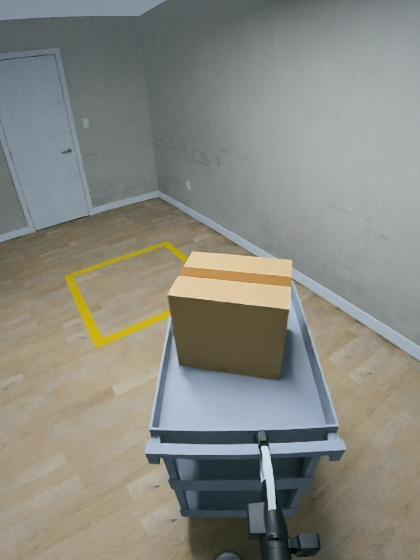

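Emit:
{"op": "move", "data": {
  "r1": {"base":{"translate_m":0.1,"strafe_m":-0.2},"contact_limits":{"translate_m":0.6},"pace":"slow"},
  "blocking": false,
  "cameras": []
}}

Emit:
{"op": "wait", "data": {
  "seconds": 5,
  "cameras": []
}}

Emit:
{"op": "move", "data": {
  "r1": {"base":{"rotate_rad":0.3},"contact_limits":{"rotate_rad":0.6},"pace":"slow"},
  "blocking": false,
  "cameras": []
}}

Emit:
{"op": "wait", "data": {
  "seconds": 3,
  "cameras": ["r1_head_camera"]
}}

Scene clock: 1236.93 s.
move: r1 moving
r1.base_odometry: x=+0.550 y=-0.315 heading=+1.707
r1.turned_by_wheels: +0.000
r1.turned_by_imu: +0.000
r1.base_tilt: forward=-1.6 right=+1.2
r1.lidar_m: 0.38 0.40 1.50 1.04 0.94 0.56 0.37 0.34 0.35 0.47 1.10 0.41
r1.base_status: translate_m moving; strafe_m moving
r1.joint_positions: lift_m=+0.686 arm_m=+0.000 wrist_yaw_rad=+0.006 wrist_pitch_rad=+0.008 wrist_roll_rad=+1.567 gripper_m=-0.029
r1.joint_status: not commanded
r1.measured_speeds: translate_m=+0.023 strafe_m=-0.043 rotate_rad=+0.001 lift_m=+0.000 arm_m=+0.000 wrist_yaw_rad=+0.000 wrist_pitch_rad=+0.000 wrist_roll_rad=+0.000
r1.motor_effort: lift_m=+24(24) arm_m=+1(4) wheel_0=+13(13) wheel_1=-4(6) wheel_2=-6(6)
r1.servo_current: wrist_yaw_rad=72(72) wrist_pitch_rad=52(59) wrist_roll_rad=52(59) gripper_m=46(59)
r1.contact_limits: translate_m 0.6
r1.hand_pose: x=+0.4598 y=-0.0856 z=+0.8616 quat_wxyz=(+0.709, +0.706, +0.005, +0.000) (m; r1's base frame)
r1.wrist_depth_mm: - - - 169 230 238 241 / - - - 170 231 1708 1205 / - - - 170 232 - - / - 430 430 230 232 - - / - 442 436 231 233 - - / - 459 452 178 232 - - / - 466 178 163 232 - -
r2: as last shown
r2.turned_by_imu: +0.002
r2.base_tilt: forward=-0.7 right=+0.1
r2.lidar_m: 0.42 3.70 4.89 3.95 1.70 1.31 1.26 1.33 1.00 0.99 0.72 0.45
r2.motor_effort: lift_m=+21(21) arm_m=-4(4) wheel_0=-11(12) wheel_1=-7(8) wheel_2=+6(7)
r2.servo_current: wrist_yaw_rad=46(52) wrist_pitch_rad=46(46) wrist_roll_rad=46(59) gripper_m=91(98)
r2.contact_limits: translate_m 0.7
r2.wrist_depth_mm: - - 238 161 243 244 245 / - - 242 162 243 245 247 / - - 242 166 246 247 246 / - - 244 164 246 247 249 / - - 246 167 248 250 250 / - - 184 167 181 250 252 / - - 248 - 250 252 253
pictures: none
No camera images: "cameras" was empty.

Scene clock: 1239.93 s.
earlier move: r1 done
r1.base_odometry: x=+0.724 y=-0.196 heading=+1.706
r1.turned_by_wheels: +0.000
r1.turned_by_imu: -0.002
r1.base_tilt: forward=-1.6 right=+1.3
r1.lidar_m: 0.32 0.31 1.85 1.25 1.16 0.52 0.34 0.30 0.34 0.42 0.98 0.46
r1.base_status: done
r1.joint_positions: lift_m=+0.686 arm_m=+0.000 wrist_yaw_rad=-0.001 wrist_pitch_rad=+0.008 wrist_roll_rad=+1.567 gripper_m=-0.029
r1.joint_status: not commanded
r1.measured_speeds: all 0
r1.motor_effort: lift_m=+24(24) arm_m=+4(4) wheel_0=+5(14) wheel_1=-2(6) wheel_2=-5(8)
r1.servo_current: wrist_yaw_rad=52(72) wrist_pitch_rad=52(59) wrist_roll_rad=46(72) gripper_m=52(59)
r1.contact_limits: translate_m 0.6
r1.hand_pose: x=+0.4592 y=-0.0876 z=+0.8616 quat_wxyz=(+0.709, +0.706, +0.002, -0.003) (m; r1's base frame)
r1.wrist_depth_mm: - - - 227 - - 1205 / - - - 213 294 304 307 / - - - 200 270 1756 1229 / - - - 252 255 1863 - / - 433 439 236 241 - - / - 424 427 172 230 - - / - 415 183 143 215 - -
r2.base_odometry: x=-3.722 y=+0.293 heading=-1.340
r2.turned_by_wheels: +0.000
r2.turned_by_imu: +0.000
r2.base_tilt: forward=-0.6 right=+0.1
r2.lidar_m: 0.40 3.70 4.88 3.95 1.70 1.31 1.27 1.31 1.01 0.97 0.71 0.40
r2.base_status: not commanded
r2.joint_positions: lift_m=+0.850 arm_m=+0.000 wrist_yaw_rad=-0.001 wrist_pitch_rad=+0.001 wrist_roll_rad=+0.001 gripper_m=-0.029
r2.joint_status: not commanded
r2.measured_speeds: all 0
r2.motor_effort: lift_m=+21(21) arm_m=-4(4) wheel_0=-11(12) wheel_1=-7(8) wheel_2=+6(7)
r2.servo_current: wrist_yaw_rad=46(65) wrist_pitch_rad=46(46) wrist_roll_rad=59(59) gripper_m=91(98)
r2.contact_limits: translate_m 0.7
r2.hand_pose: x=+0.4592 y=-0.0878 z=+1.0277 quat_wxyz=(+1.000, +0.001, +0.001, -0.001) (m; r2's base frame)
r2.wrist_depth_mm: - - 239 161 243 243 245 / - - 241 162 243 245 247 / - - 242 166 245 247 248 / - - 244 164 247 249 249 / - - 243 167 248 249 251 / - - 183 167 180 250 251 / - - 249 - 250 251 253
wait: 3.00 of 5 s (r1 has come to rest)
pictures: none
No camera images: "cameras" was empty.

Scene clock: 1240.43 s.
move: r1 moving
r1.base_odometry: x=+0.725 y=-0.196 heading=+1.830
r1.turned_by_wheels: +0.124
r1.turned_by_imu: +0.121
r1.base_tilt: forward=-1.7 right=+1.3
r1.lidar_m: 0.33 0.34 1.58 1.19 1.14 0.45 0.32 0.29 0.34 0.46 1.50 0.43
r1.base_status: rotate_rad moving
r1.joint_positions: lift_m=+0.686 arm_m=+0.000 wrist_yaw_rad=-0.018 wrist_pitch_rad=+0.008 wrist_roll_rad=+1.567 gripper_m=-0.029
r1.joint_status: not commanded
r1.measured_speeds: translate_m=+0.003 strafe_m=-0.002 rotate_rad=+0.487 lift_m=+0.000 arm_m=+0.000 wrist_yaw_rad=-0.008 wrist_pitch_rad=+0.000 wrist_roll_rad=+0.000
r1.motor_effort: lift_m=+24(24) arm_m=+4(4) wheel_0=-16(16) wheel_1=-5(8) wheel_2=-22(22)
r1.servo_current: wrist_yaw_rad=117(117) wrist_pitch_rad=46(59) wrist_roll_rad=39(59) gripper_m=52(52)
r1.contact_limits: rotate_rad 0.6
r1.hand_pose: x=+0.4576 y=-0.0927 z=+0.8616 quat_wxyz=(+0.708, +0.706, -0.004, -0.009) (m; r1's base frame)
r1.wrist_depth_mm: - - - - 283 285 1078 / - - - 198 268 1430 1160 / - - - 191 255 1708 1308 / - - - 241 245 1756 - / - 430 433 177 236 - - / - 427 186 183 178 - - / - 421 427 140 216 124 -
r2: as last shown
r2.lidar_m: 0.40 3.70 4.93 3.97 1.69 1.30 1.27 1.34 1.02 0.98 0.71 0.42
r2.motor_effort: lift_m=+21(21) arm_m=-4(4) wheel_0=-10(11) wheel_1=-7(8) wheel_2=+7(7)
r2.servo_current: wrist_yaw_rad=39(52) wrist_pitch_rad=46(46) wrist_roll_rad=46(59) gripper_m=91(98)
r2.contact_limits: translate_m 0.7
r2.wrist_depth_mm: - - 238 161 242 244 245 / - - 241 162 243 245 245 / - - 242 167 245 247 247 / - - 244 164 246 247 248 / - - 244 167 248 249 250 / - - 184 167 181 251 252 / - - 246 - 251 252 253
pictures: none
No camera images: "cameras" was empty.

Scene clock: 1241.33 s.
earlier move: r1 done
r1.base_odometry: x=+0.724 y=-0.196 heading=+2.006
r1.turned_by_wheels: +0.176
r1.turned_by_imu: +0.175
r1.base_tilt: forward=-1.6 right=+1.3
r1.lidar_m: 0.39 0.41 1.40 1.18 0.72 0.38 0.30 0.29 0.37 0.62 1.59 0.44
r1.base_status: done
r1.joint_positions: lift_m=+0.686 arm_m=+0.000 wrist_yaw_rad=-0.003 wrist_pitch_rad=+0.008 wrist_roll_rad=+1.567 gripper_m=-0.029
r1.joint_status: not commanded
r1.measured_speeds: all 0
r1.motor_effort: lift_m=+24(24) arm_m=-4(4) wheel_0=-6(18) wheel_1=-2(8) wheel_2=-1(22)
r1.servo_current: wrist_yaw_rad=52(117) wrist_pitch_rad=52(59) wrist_roll_rad=52(59) gripper_m=52(52)
r1.contact_limits: rotate_rad 0.6
r1.hand_pose: x=+0.4591 y=-0.0882 z=+0.8616 quat_wxyz=(+0.709, +0.706, +0.002, -0.004) (m; r1's base frame)
r1.wrist_depth_mm: - - - 167 227 1576 1205 / - - - 167 229 1708 - / - - 603 168 229 - - / - 427 433 169 230 - - / - 445 445 229 231 - - / - 462 452 175 231 - - / - 469 182 171 233 - -
r2.base_odometry: x=-3.722 y=+0.293 heading=-1.340
r2.turned_by_wheels: +0.000
r2.turned_by_imu: +0.000
r2.base_tilt: forward=-0.6 right=+0.1
r2.lidar_m: 0.39 3.71 4.91 3.97 1.72 1.29 1.28 1.33 1.00 0.96 0.68 0.40
r2.base_status: not commanded
r2.joint_positions: lift_m=+0.850 arm_m=+0.000 wrist_yaw_rad=-0.001 wrist_pitch_rad=+0.001 wrist_roll_rad=+0.001 gripper_m=-0.029
r2.joint_status: not commanded
r2.measured_speeds: all 0
r2.motor_effort: lift_m=+21(21) arm_m=-4(4) wheel_0=-11(11) wheel_1=-7(8) wheel_2=+6(7)
r2.servo_current: wrist_yaw_rad=52(52) wrist_pitch_rad=46(52) wrist_roll_rad=46(65) gripper_m=91(98)
r2.contact_limits: translate_m 0.7
r2.hand_pose: x=+0.4592 y=-0.0878 z=+1.0277 quat_wxyz=(+1.000, +0.001, +0.001, -0.001) (m; r2's base frame)
r2.wrist_depth_mm: - - 239 161 243 243 245 / - - 240 162 243 244 246 / - - 243 166 245 247 248 / - - 244 164 246 247 249 / - - 245 167 248 249 251 / - - 183 166 180 250 252 / - - 247 - 250 251 253
wait: 0.90 of 3 s (r1 has come to rest)
pictures: r1_head_camera
Images, in order (width x height): r1_head_camera 420x560.

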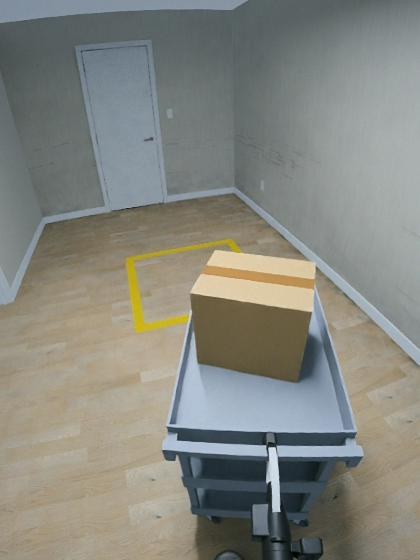

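Emit:
{"op": "move", "data": {
  "r1": {"base":{"translate_m":0.4,"strafe_m":-0.07},"contact_limits":{"translate_m":0.6},"pace":"slow"},
  "blocking": false,
  "cameras": []
}}

Emit:
{"op": "wait", "data": {
  "seconds": 6,
  "cameras": ["r1_head_camera"]
}}

Scene clock: 1249.57 s.
move: r1 moving
r1.base_odometry: x=+0.721 y=-0.184 heading=+2.006
r1.turned_by_wheels: +0.000
r1.turned_by_imu: +0.000
r1.base_tilt: forward=-1.6 right=+1.3
r1.lidar_m: 0.39 0.40 1.42 1.17 0.76 0.37 0.31 0.31 0.38 0.64 1.58 0.42
r1.base_status: translate_m moving; strafe_m moving
r1.joint_positions: lift_m=+0.686 arm_m=+0.000 wrist_yaw_rad=-0.003 wrist_pitch_rad=+0.008 wrist_roll_rad=+1.567 gripper_m=-0.029
r1.joint_status: not commanded
r1.measured_speeds: translate_m=+0.049 strafe_m=-0.008 rotate_rad=+0.004 lift_m=+0.000 arm_m=+0.000 wrist_yaw_rad=+0.000 wrist_pitch_rad=+0.000 wrist_roll_rad=+0.000
r1.motor_effort: lift_m=+24(24) arm_m=+4(4) wheel_0=+6(8) wheel_1=+7(7) wheel_2=-12(15)
r1.servo_current: wrist_yaw_rad=65(65) wrist_pitch_rad=59(59) wrist_roll_rad=52(59) gripper_m=46(52)
r1.contact_limits: translate_m 0.6
r1.hand_pose: x=+0.4590 y=-0.0882 z=+0.8616 quat_wxyz=(+0.709, +0.706, +0.002, -0.004) (m; r1's base frame)
r1.wrist_depth_mm: - - - 224 226 1537 1160 / - - - 165 225 1708 - / - - - 167 227 - - / - 430 430 167 228 - - / - 442 445 167 229 - - / - 459 449 183 182 - - / - 469 473 148 229 - -
r2: as last shown
r2.turned_by_imu: +0.001
r2.base_tilt: forward=-0.7 right=+0.1
r2.lidar_m: 0.39 3.70 4.92 3.96 1.70 1.32 1.28 1.34 1.02 0.98 0.70 0.45
r2.motor_effort: lift_m=+21(21) arm_m=-4(4) wheel_0=-10(11) wheel_1=-7(8) wheel_2=+6(7)
r2.servo_current: wrist_yaw_rad=39(52) wrist_pitch_rad=39(46) wrist_roll_rad=46(52) gripper_m=98(98)
r2.contact_limits: translate_m 0.7
r2.wrist_depth_mm: - - 239 161 242 244 244 / - - 240 163 244 245 246 / - - 242 166 244 246 247 / - - 245 164 246 248 249 / - - 245 167 248 248 250 / - - 183 167 181 251 251 / - - 247 - 251 252 253
pictures: none
No camera images: "cameras" was empty.

Scene clock: 1254.40 s.
earlier move: r1 done
r1.base_odometry: x=+0.619 y=+0.196 heading=+2.006
r1.turned_by_wheels: +0.001
r1.turned_by_imu: +0.002
r1.base_tilt: forward=-1.6 right=+1.2
r1.lidar_m: 0.37 0.37 1.62 1.34 1.34 0.81 0.64 0.67 0.78 1.27 1.40 0.42
r1.base_status: done
r1.joint_positions: lift_m=+0.686 arm_m=+0.000 wrist_yaw_rad=+0.002 wrist_pitch_rad=+0.008 wrist_roll_rad=+1.567 gripper_m=-0.029
r1.joint_status: not commanded
r1.measured_speeds: all 0
r1.motor_effort: lift_m=+24(24) arm_m=+4(4) wheel_0=+8(13) wheel_1=+2(7) wheel_2=-2(15)
r1.servo_current: wrist_yaw_rad=39(65) wrist_pitch_rad=39(59) wrist_roll_rad=39(72) gripper_m=52(59)
r1.contact_limits: translate_m 0.6
r1.hand_pose: x=+0.4594 y=-0.0869 z=+0.8616 quat_wxyz=(+0.709, +0.706, +0.003, -0.002) (m; r1's base frame)
r1.wrist_depth_mm: - - - 189 252 262 277 / - - - 245 248 1661 1182 / - - - 241 243 1756 - / - 647 436 179 239 - - / - 433 436 176 236 - - / - 442 442 174 230 - - / - 445 176 - 225 - -
r2.base_odometry: x=-3.722 y=+0.293 heading=-1.340
r2.turned_by_wheels: +0.000
r2.turned_by_imu: +0.001
r2.base_tilt: forward=-0.7 right=+0.1
r2.lidar_m: 0.40 3.70 4.95 3.96 1.71 1.30 1.27 1.32 1.02 0.98 0.69 0.40
r2.base_status: not commanded
r2.joint_positions: lift_m=+0.850 arm_m=+0.000 wrist_yaw_rad=-0.001 wrist_pitch_rad=+0.001 wrist_roll_rad=+0.001 gripper_m=-0.029
r2.joint_status: not commanded
r2.measured_speeds: all 0
r2.motor_effort: lift_m=+21(21) arm_m=-4(4) wheel_0=-11(11) wheel_1=-8(8) wheel_2=+6(7)
r2.servo_current: wrist_yaw_rad=52(59) wrist_pitch_rad=39(46) wrist_roll_rad=46(65) gripper_m=98(98)
r2.contact_limits: translate_m 0.7
r2.hand_pose: x=+0.4592 y=-0.0878 z=+1.0277 quat_wxyz=(+1.000, +0.001, +0.001, -0.001) (m; r2's base frame)
r2.wrist_depth_mm: - - 240 161 242 243 245 / - - 241 162 243 244 247 / - - 242 166 245 246 248 / - - 243 164 246 248 248 / - - 245 167 248 249 250 / - - 183 167 181 250 252 / - - 248 - 250 253 253
wait: 4.83 of 6 s (r1 has come to rest)
pictures: r1_head_camera
Images, in order (width x height): r1_head_camera 420x560.

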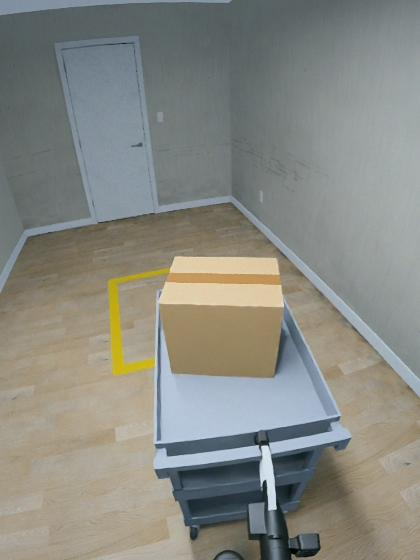

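Emit:
{"op": "move", "data": {
  "r1": {"base":{"translate_m":0.03,"strafe_m":-0.16},"contact_limits":{"translate_m":0.6},"pace":"slow"},
  "blocking": false,
  "cameras": []
}}

Emit:
{"op": "wait", "data": {
  "seconds": 4,
  "cameras": []
}}

Emit:
{"op": "move", "data": {
  "r1": {"base":{"rotate_rad":0.27},"contact_limits":{"rotate_rad":0.6},"pace":"slow"},
  "blocking": false,
  "cameras": []
}}

Emit:
{"op": "wait", "data": {
  "seconds": 3,
  "cameras": ["r1_head_camera"]
}}

Scene clock: 1264.77 s.
move: r1 moving
r1.base_odometry: x=+0.630 y=+0.204 heading=+2.007
r1.turned_by_wheels: +0.001
r1.turned_by_imu: +0.000
r1.base_tilt: forward=-1.6 right=+1.3
r1.lidar_m: 0.38 0.38 1.65 1.37 1.36 0.79 0.66 0.66 0.77 1.28 1.39 0.41
r1.base_status: translate_m moving; strafe_m moving
r1.joint_positions: lift_m=+0.686 arm_m=+0.000 wrist_yaw_rad=+0.004 wrist_pitch_rad=+0.008 wrist_roll_rad=+1.567 gripper_m=-0.029
r1.joint_status: not commanded
r1.measured_speeds: translate_m=+0.009 strafe_m=-0.050 rotate_rad=+0.001 lift_m=+0.000 arm_m=+0.000 wrist_yaw_rad=+0.005 wrist_pitch_rad=+0.000 wrist_roll_rad=+0.000
r1.motor_effort: lift_m=+24(24) arm_m=+4(4) wheel_0=+12(14) wheel_1=-4(5) wheel_2=+0(4)
r1.servo_current: wrist_yaw_rad=39(59) wrist_pitch_rad=65(65) wrist_roll_rad=52(65) gripper_m=52(52)
r1.contact_limits: translate_m 0.6
r1.hand_pose: x=+0.4596 y=-0.0861 z=+0.8616 quat_wxyz=(+0.709, +0.706, +0.004, -0.001) (m; r1's base frame)
r1.wrist_depth_mm: - - - 189 253 263 274 / - - - 245 248 1661 1182 / - - - 241 243 1756 - / - - 436 179 238 - - / - 436 436 176 236 - - / - 439 442 173 231 - - / - 449 176 145 224 - -
r2: as last shown
r2.lidar_m: 0.40 3.71 4.92 3.94 1.71 1.31 1.25 1.33 1.01 0.97 0.70 0.39
r2.motor_effort: lift_m=+21(21) arm_m=-4(4) wheel_0=-11(11) wheel_1=-7(7) wheel_2=+7(7)
r2.servo_current: wrist_yaw_rad=52(52) wrist_pitch_rad=39(46) wrist_roll_rad=46(52) gripper_m=98(98)
r2.contact_limits: translate_m 0.7
r2.wrist_depth_mm: - - 239 161 242 243 245 / - - 241 162 244 245 246 / - - 241 166 245 246 248 / - - 244 164 246 248 249 / - - 245 167 248 250 250 / - - 183 166 180 250 251 / - - 247 - 250 251 253
pictures: none
No camera images: "cameras" was empty.

Scene clock: 1267.13 s.
earlier move: r1 done
r1.base_odometry: x=+0.751 y=+0.290 heading=+2.007
r1.turned_by_wheels: +0.000
r1.turned_by_imu: +0.000
r1.base_tilt: forward=-1.6 right=+1.2
r1.lidar_m: 0.32 0.31 1.84 1.51 1.46 0.78 0.63 0.65 0.75 1.25 1.26 0.46
r1.base_status: done
r1.joint_positions: lift_m=+0.686 arm_m=+0.000 wrist_yaw_rad=+0.005 wrist_pitch_rad=+0.008 wrist_roll_rad=+1.567 gripper_m=-0.029
r1.joint_status: not commanded
r1.measured_speeds: all 0
r1.motor_effort: lift_m=+24(24) arm_m=-3(4) wheel_0=+6(15) wheel_1=-1(6) wheel_2=+3(4)
r1.servo_current: wrist_yaw_rad=52(65) wrist_pitch_rad=59(65) wrist_roll_rad=65(65) gripper_m=46(59)
r1.contact_limits: translate_m 0.6
r1.hand_pose: x=+0.4597 y=-0.0860 z=+0.8616 quat_wxyz=(+0.709, +0.706, +0.004, -0.001) (m; r1's base frame)
r1.wrist_depth_mm: - - - 231 - 1464 1182 / - - - 219 300 310 314 / - - - 208 276 1708 1255 / - - - 259 257 - - / - - 439 240 239 - - / - 424 427 182 230 - - / - 418 179 157 213 - -
r2.base_odometry: x=-3.722 y=+0.293 heading=-1.340
r2.turned_by_wheels: +0.000
r2.turned_by_imu: +0.000
r2.base_tilt: forward=-0.7 right=+0.1
r2.lidar_m: 0.39 3.67 4.95 3.94 1.70 1.31 1.26 1.31 1.02 0.98 0.69 0.43
r2.base_status: not commanded
r2.joint_positions: lift_m=+0.850 arm_m=+0.000 wrist_yaw_rad=-0.001 wrist_pitch_rad=+0.001 wrist_roll_rad=+0.001 gripper_m=-0.029
r2.joint_status: not commanded
r2.measured_speeds: all 0
r2.motor_effort: lift_m=+21(21) arm_m=-4(4) wheel_0=-11(11) wheel_1=-7(8) wheel_2=+6(7)
r2.servo_current: wrist_yaw_rad=52(59) wrist_pitch_rad=46(52) wrist_roll_rad=39(59) gripper_m=91(98)
r2.contact_limits: translate_m 0.7
r2.hand_pose: x=+0.4592 y=-0.0878 z=+1.0277 quat_wxyz=(+1.000, +0.001, +0.001, -0.001) (m; r2's base frame)
r2.wrist_depth_mm: - - 239 161 242 243 245 / - - 241 162 244 244 246 / - - 242 166 244 246 247 / - - 244 164 246 247 249 / - - 245 167 247 249 250 / - - 183 166 181 251 252 / - - 247 - 251 251 253
wait: 2.37 of 4 s (r1 has come to rest)
pictures: none
No camera images: "cameras" was empty.

Scene clock: 1267.63 s.
move: r1 moving
r1.base_odometry: x=+0.751 y=+0.290 heading=+2.130
r1.turned_by_wheels: +0.123
r1.turned_by_imu: +0.123
r1.base_tilt: forward=-1.6 right=+1.3
r1.lidar_m: 0.34 0.33 1.69 1.51 1.18 0.74 0.64 0.64 0.82 1.26 1.26 0.45
r1.base_status: rotate_rad moving
r1.joint_positions: lift_m=+0.686 arm_m=+0.000 wrist_yaw_rad=-0.013 wrist_pitch_rad=+0.008 wrist_roll_rad=+1.567 gripper_m=-0.029
r1.joint_status: not commanded
r1.measured_speeds: translate_m=+0.000 strafe_m=+0.001 rotate_rad=+0.478 lift_m=+0.000 arm_m=+0.000 wrist_yaw_rad=-0.077 wrist_pitch_rad=+0.000 wrist_roll_rad=+0.000
r1.motor_effort: lift_m=+24(24) arm_m=+1(4) wheel_0=-15(15) wheel_1=-6(8) wheel_2=-13(13)
r1.servo_current: wrist_yaw_rad=65(65) wrist_pitch_rad=46(59) wrist_roll_rad=46(72) gripper_m=52(59)
r1.contact_limits: rotate_rad 0.6
r1.hand_pose: x=+0.4581 y=-0.0911 z=+0.8616 quat_wxyz=(+0.709, +0.706, -0.002, -0.007) (m; r1's base frame)
r1.wrist_depth_mm: - - - 221 298 1430 1160 / - - - 211 287 319 319 / - - - 264 265 1756 1281 / - - - 255 253 - - / - 433 436 211 240 - - / - 427 186 171 181 - - / - 418 418 143 215 - -
r2: as last shown
r2.base_tilt: forward=-0.6 right=+0.1
r2.lidar_m: 0.39 3.70 4.93 3.95 1.69 1.30 1.25 1.35 1.04 0.99 0.71 0.43
r2.servo_current: wrist_yaw_rad=39(52) wrist_pitch_rad=39(46) wrist_roll_rad=46(52) gripper_m=91(98)
r2.contact_limits: translate_m 0.7
r2.wrist_depth_mm: - - 240 161 243 243 245 / - - 241 162 244 244 245 / - - 242 166 244 246 247 / - - 244 164 246 248 250 / - - 245 167 247 249 250 / - - 183 167 180 250 252 / - - 248 - 251 251 253
pictures: none
No camera images: "cameras" was empty.

Scene clock: 1268.47 s.
earlier move: r1 done
r1.base_odometry: x=+0.751 y=+0.291 heading=+2.276
r1.turned_by_wheels: +0.146
r1.turned_by_imu: +0.146
r1.base_tilt: forward=-1.6 right=+1.2
r1.lidar_m: 0.39 0.41 1.61 1.51 0.99 0.69 0.64 0.67 0.92 1.25 1.31 0.42
r1.base_status: done
r1.joint_positions: lift_m=+0.686 arm_m=+0.000 wrist_yaw_rad=+0.000 wrist_pitch_rad=+0.008 wrist_roll_rad=+1.567 gripper_m=-0.029
r1.joint_status: not commanded
r1.measured_speeds: all 0
r1.motor_effort: lift_m=+24(24) arm_m=-4(4) wheel_0=-3(15) wheel_1=-5(8) wheel_2=+1(17)
r1.servo_current: wrist_yaw_rad=46(111) wrist_pitch_rad=46(59) wrist_roll_rad=59(72) gripper_m=52(59)
r1.contact_limits: rotate_rad 0.6
r1.hand_pose: x=+0.4593 y=-0.0873 z=+0.8616 quat_wxyz=(+0.709, +0.706, +0.003, -0.003) (m; r1's base frame)
r1.wrist_depth_mm: - - - 224 225 1576 1205 / - - - - 228 1863 - / - - 554 167 229 - - / - 430 430 169 229 - - / - 445 445 230 230 - - / - 469 459 175 232 - - / - 477 182 171 233 - -
r2.base_odometry: x=-3.722 y=+0.293 heading=-1.340
r2.turned_by_wheels: +0.000
r2.turned_by_imu: +0.000
r2.base_tilt: forward=-0.7 right=+0.0
r2.lidar_m: 0.41 3.70 4.96 3.95 1.72 1.33 1.26 1.33 1.02 0.98 0.68 0.42
r2.base_status: not commanded
r2.joint_positions: lift_m=+0.850 arm_m=+0.000 wrist_yaw_rad=-0.001 wrist_pitch_rad=+0.001 wrist_roll_rad=+0.001 gripper_m=-0.029
r2.joint_status: not commanded
r2.measured_speeds: all 0
r2.motor_effort: lift_m=+21(21) arm_m=-4(4) wheel_0=-11(11) wheel_1=-7(8) wheel_2=+6(7)
r2.servo_current: wrist_yaw_rad=39(59) wrist_pitch_rad=39(46) wrist_roll_rad=46(59) gripper_m=98(104)
r2.contact_limits: translate_m 0.7
r2.hand_pose: x=+0.4592 y=-0.0878 z=+1.0277 quat_wxyz=(+1.000, +0.001, +0.001, -0.001) (m; r2's base frame)
r2.wrist_depth_mm: - - 239 162 242 244 245 / - - 241 162 244 244 245 / - - 241 166 244 246 247 / - - 243 164 247 248 249 / - - 244 167 248 250 251 / - - 183 167 181 252 252 / - - 247 - 251 252 253
wait: 0.83 of 3 s (r1 has come to rest)
pictures: r1_head_camera
Images, in order (width x height): r1_head_camera 420x560.

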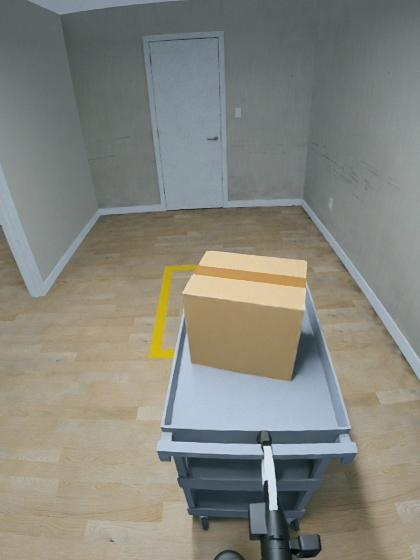

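Emit:
{"op": "move", "data": {
  "r1": {"base":{"translate_m":0.35,"strafe_m":0.05},"contact_limits":{"translate_m":0.6},"pace":"slow"},
  "blocking": false,
  "cameras": []
}}

Emit:
{"op": "wait", "data": {
  "seconds": 5,
  "cameras": ["r1_head_camera"]
}}

Scene clock: 1274.70 s.
move: r1 moving
r1.base_odometry: x=+0.742 y=+0.299 heading=+2.277
r1.turned_by_wheels: +0.000
r1.turned_by_imu: +0.000
r1.base_tilt: forward=-1.6 right=+1.3
r1.lidar_m: 0.37 0.41 1.59 1.51 1.00 0.70 0.65 0.68 0.93 1.25 1.31 0.43
r1.base_status: translate_m moving; strafe_m moving
r1.joint_positions: lift_m=+0.686 arm_m=+0.000 wrist_yaw_rad=+0.000 wrist_pitch_rad=+0.008 wrist_roll_rad=+1.567 gripper_m=-0.029
r1.joint_status: not commanded
r1.measured_speeds: translate_m=+0.049 strafe_m=+0.007 rotate_rad=-0.001 lift_m=+0.000 arm_m=+0.000 wrist_yaw_rad=+0.000 wrist_pitch_rad=+0.000 wrist_roll_rad=+0.000
r1.motor_effort: lift_m=+24(24) arm_m=+4(4) wheel_0=+9(9) wheel_1=+6(6) wheel_2=-7(9)
r1.servo_current: wrist_yaw_rad=46(65) wrist_pitch_rad=52(59) wrist_roll_rad=46(52) gripper_m=52(52)
r1.contact_limits: translate_m 0.6
r1.hand_pose: x=+0.4593 y=-0.0873 z=+0.8616 quat_wxyz=(+0.709, +0.706, +0.003, -0.003) (m; r1's base frame)
r1.wrist_depth_mm: - - - 229 230 1499 1118 / - - - - 230 1863 - / - - - 170 231 - - / - 430 430 170 231 - - / - 442 445 171 232 - - / - 459 452 174 231 - - / - 473 179 156 231 - -
r2: as last shown
r2.turned_by_imu: +0.001
r2.base_tilt: forward=-0.7 right=+0.1
r2.lidar_m: 0.38 3.71 4.92 3.96 1.70 1.33 1.25 1.31 1.00 0.98 0.67 0.40
r2.motor_effort: lift_m=+21(21) arm_m=-4(4) wheel_0=-10(11) wheel_1=-7(7) wheel_2=+6(7)
r2.servo_current: wrist_yaw_rad=52(52) wrist_pitch_rad=33(46) wrist_roll_rad=52(52) gripper_m=98(98)
r2.contact_limits: translate_m 0.7
r2.wrist_depth_mm: - - 239 161 242 243 246 / - - 241 163 243 246 246 / - - 242 166 245 247 247 / - - 243 163 246 248 249 / - - 245 167 248 250 250 / - - 183 167 181 250 251 / - - 247 - 250 252 253
pictures: none
No camera images: "cameras" was empty.

Scene clock: 1279.00 s.
earlier move: r1 done
r1.base_odometry: x=+0.486 y=+0.524 heading=+2.277
r1.turned_by_wheels: +0.000
r1.turned_by_imu: +0.001
r1.base_tilt: forward=-1.6 right=+1.3
r1.lidar_m: 0.41 0.42 1.58 1.48 1.49 1.05 0.99 1.02 1.36 1.28 1.34 0.39
r1.base_status: done
r1.joint_positions: lift_m=+0.686 arm_m=+0.000 wrist_yaw_rad=+0.000 wrist_pitch_rad=+0.008 wrist_roll_rad=+1.567 gripper_m=-0.029
r1.joint_status: not commanded
r1.measured_speeds: all 0
r1.motor_effort: lift_m=+24(24) arm_m=+4(4) wheel_0=+5(10) wheel_1=+4(8) wheel_2=-2(9)
r1.servo_current: wrist_yaw_rad=39(65) wrist_pitch_rad=52(59) wrist_roll_rad=59(65) gripper_m=52(52)
r1.contact_limits: translate_m 0.6
r1.hand_pose: x=+0.4593 y=-0.0873 z=+0.8616 quat_wxyz=(+0.709, +0.706, +0.003, -0.003) (m; r1's base frame)
r1.wrist_depth_mm: - - - 146 202 1618 - / - - - 150 208 - - / - 407 415 154 215 - - / - 427 430 158 220 - - / - 462 462 163 226 - - / - 508 477 175 231 1756 - / - - 176 145 240 539 -
r2.base_odometry: x=-3.722 y=+0.293 heading=-1.340
r2.turned_by_wheels: +0.000
r2.turned_by_imu: +0.001
r2.base_tilt: forward=-0.6 right=+0.1
r2.lidar_m: 0.39 3.70 4.93 3.95 1.72 1.29 1.27 1.32 1.01 0.98 0.70 0.42
r2.base_status: not commanded
r2.joint_positions: lift_m=+0.850 arm_m=+0.000 wrist_yaw_rad=-0.001 wrist_pitch_rad=+0.001 wrist_roll_rad=+0.001 gripper_m=-0.029
r2.joint_status: not commanded
r2.measured_speeds: all 0
r2.motor_effort: lift_m=+21(21) arm_m=-4(4) wheel_0=-10(11) wheel_1=-7(8) wheel_2=+6(7)
r2.servo_current: wrist_yaw_rad=52(65) wrist_pitch_rad=39(46) wrist_roll_rad=52(59) gripper_m=85(104)
r2.contact_limits: translate_m 0.7
r2.hand_pose: x=+0.4592 y=-0.0878 z=+1.0277 quat_wxyz=(+1.000, +0.001, +0.001, -0.001) (m; r2's base frame)
r2.wrist_depth_mm: - - 240 162 242 244 245 / - - 241 162 244 244 246 / - - 242 166 245 246 247 / - - 244 164 246 247 249 / - - 245 167 249 249 250 / - - 183 167 181 250 251 / - - 248 - 251 252 253
wait: 4.30 of 5 s (r1 has come to rest)
pictures: r1_head_camera
Images, in order (width x height): r1_head_camera 420x560.

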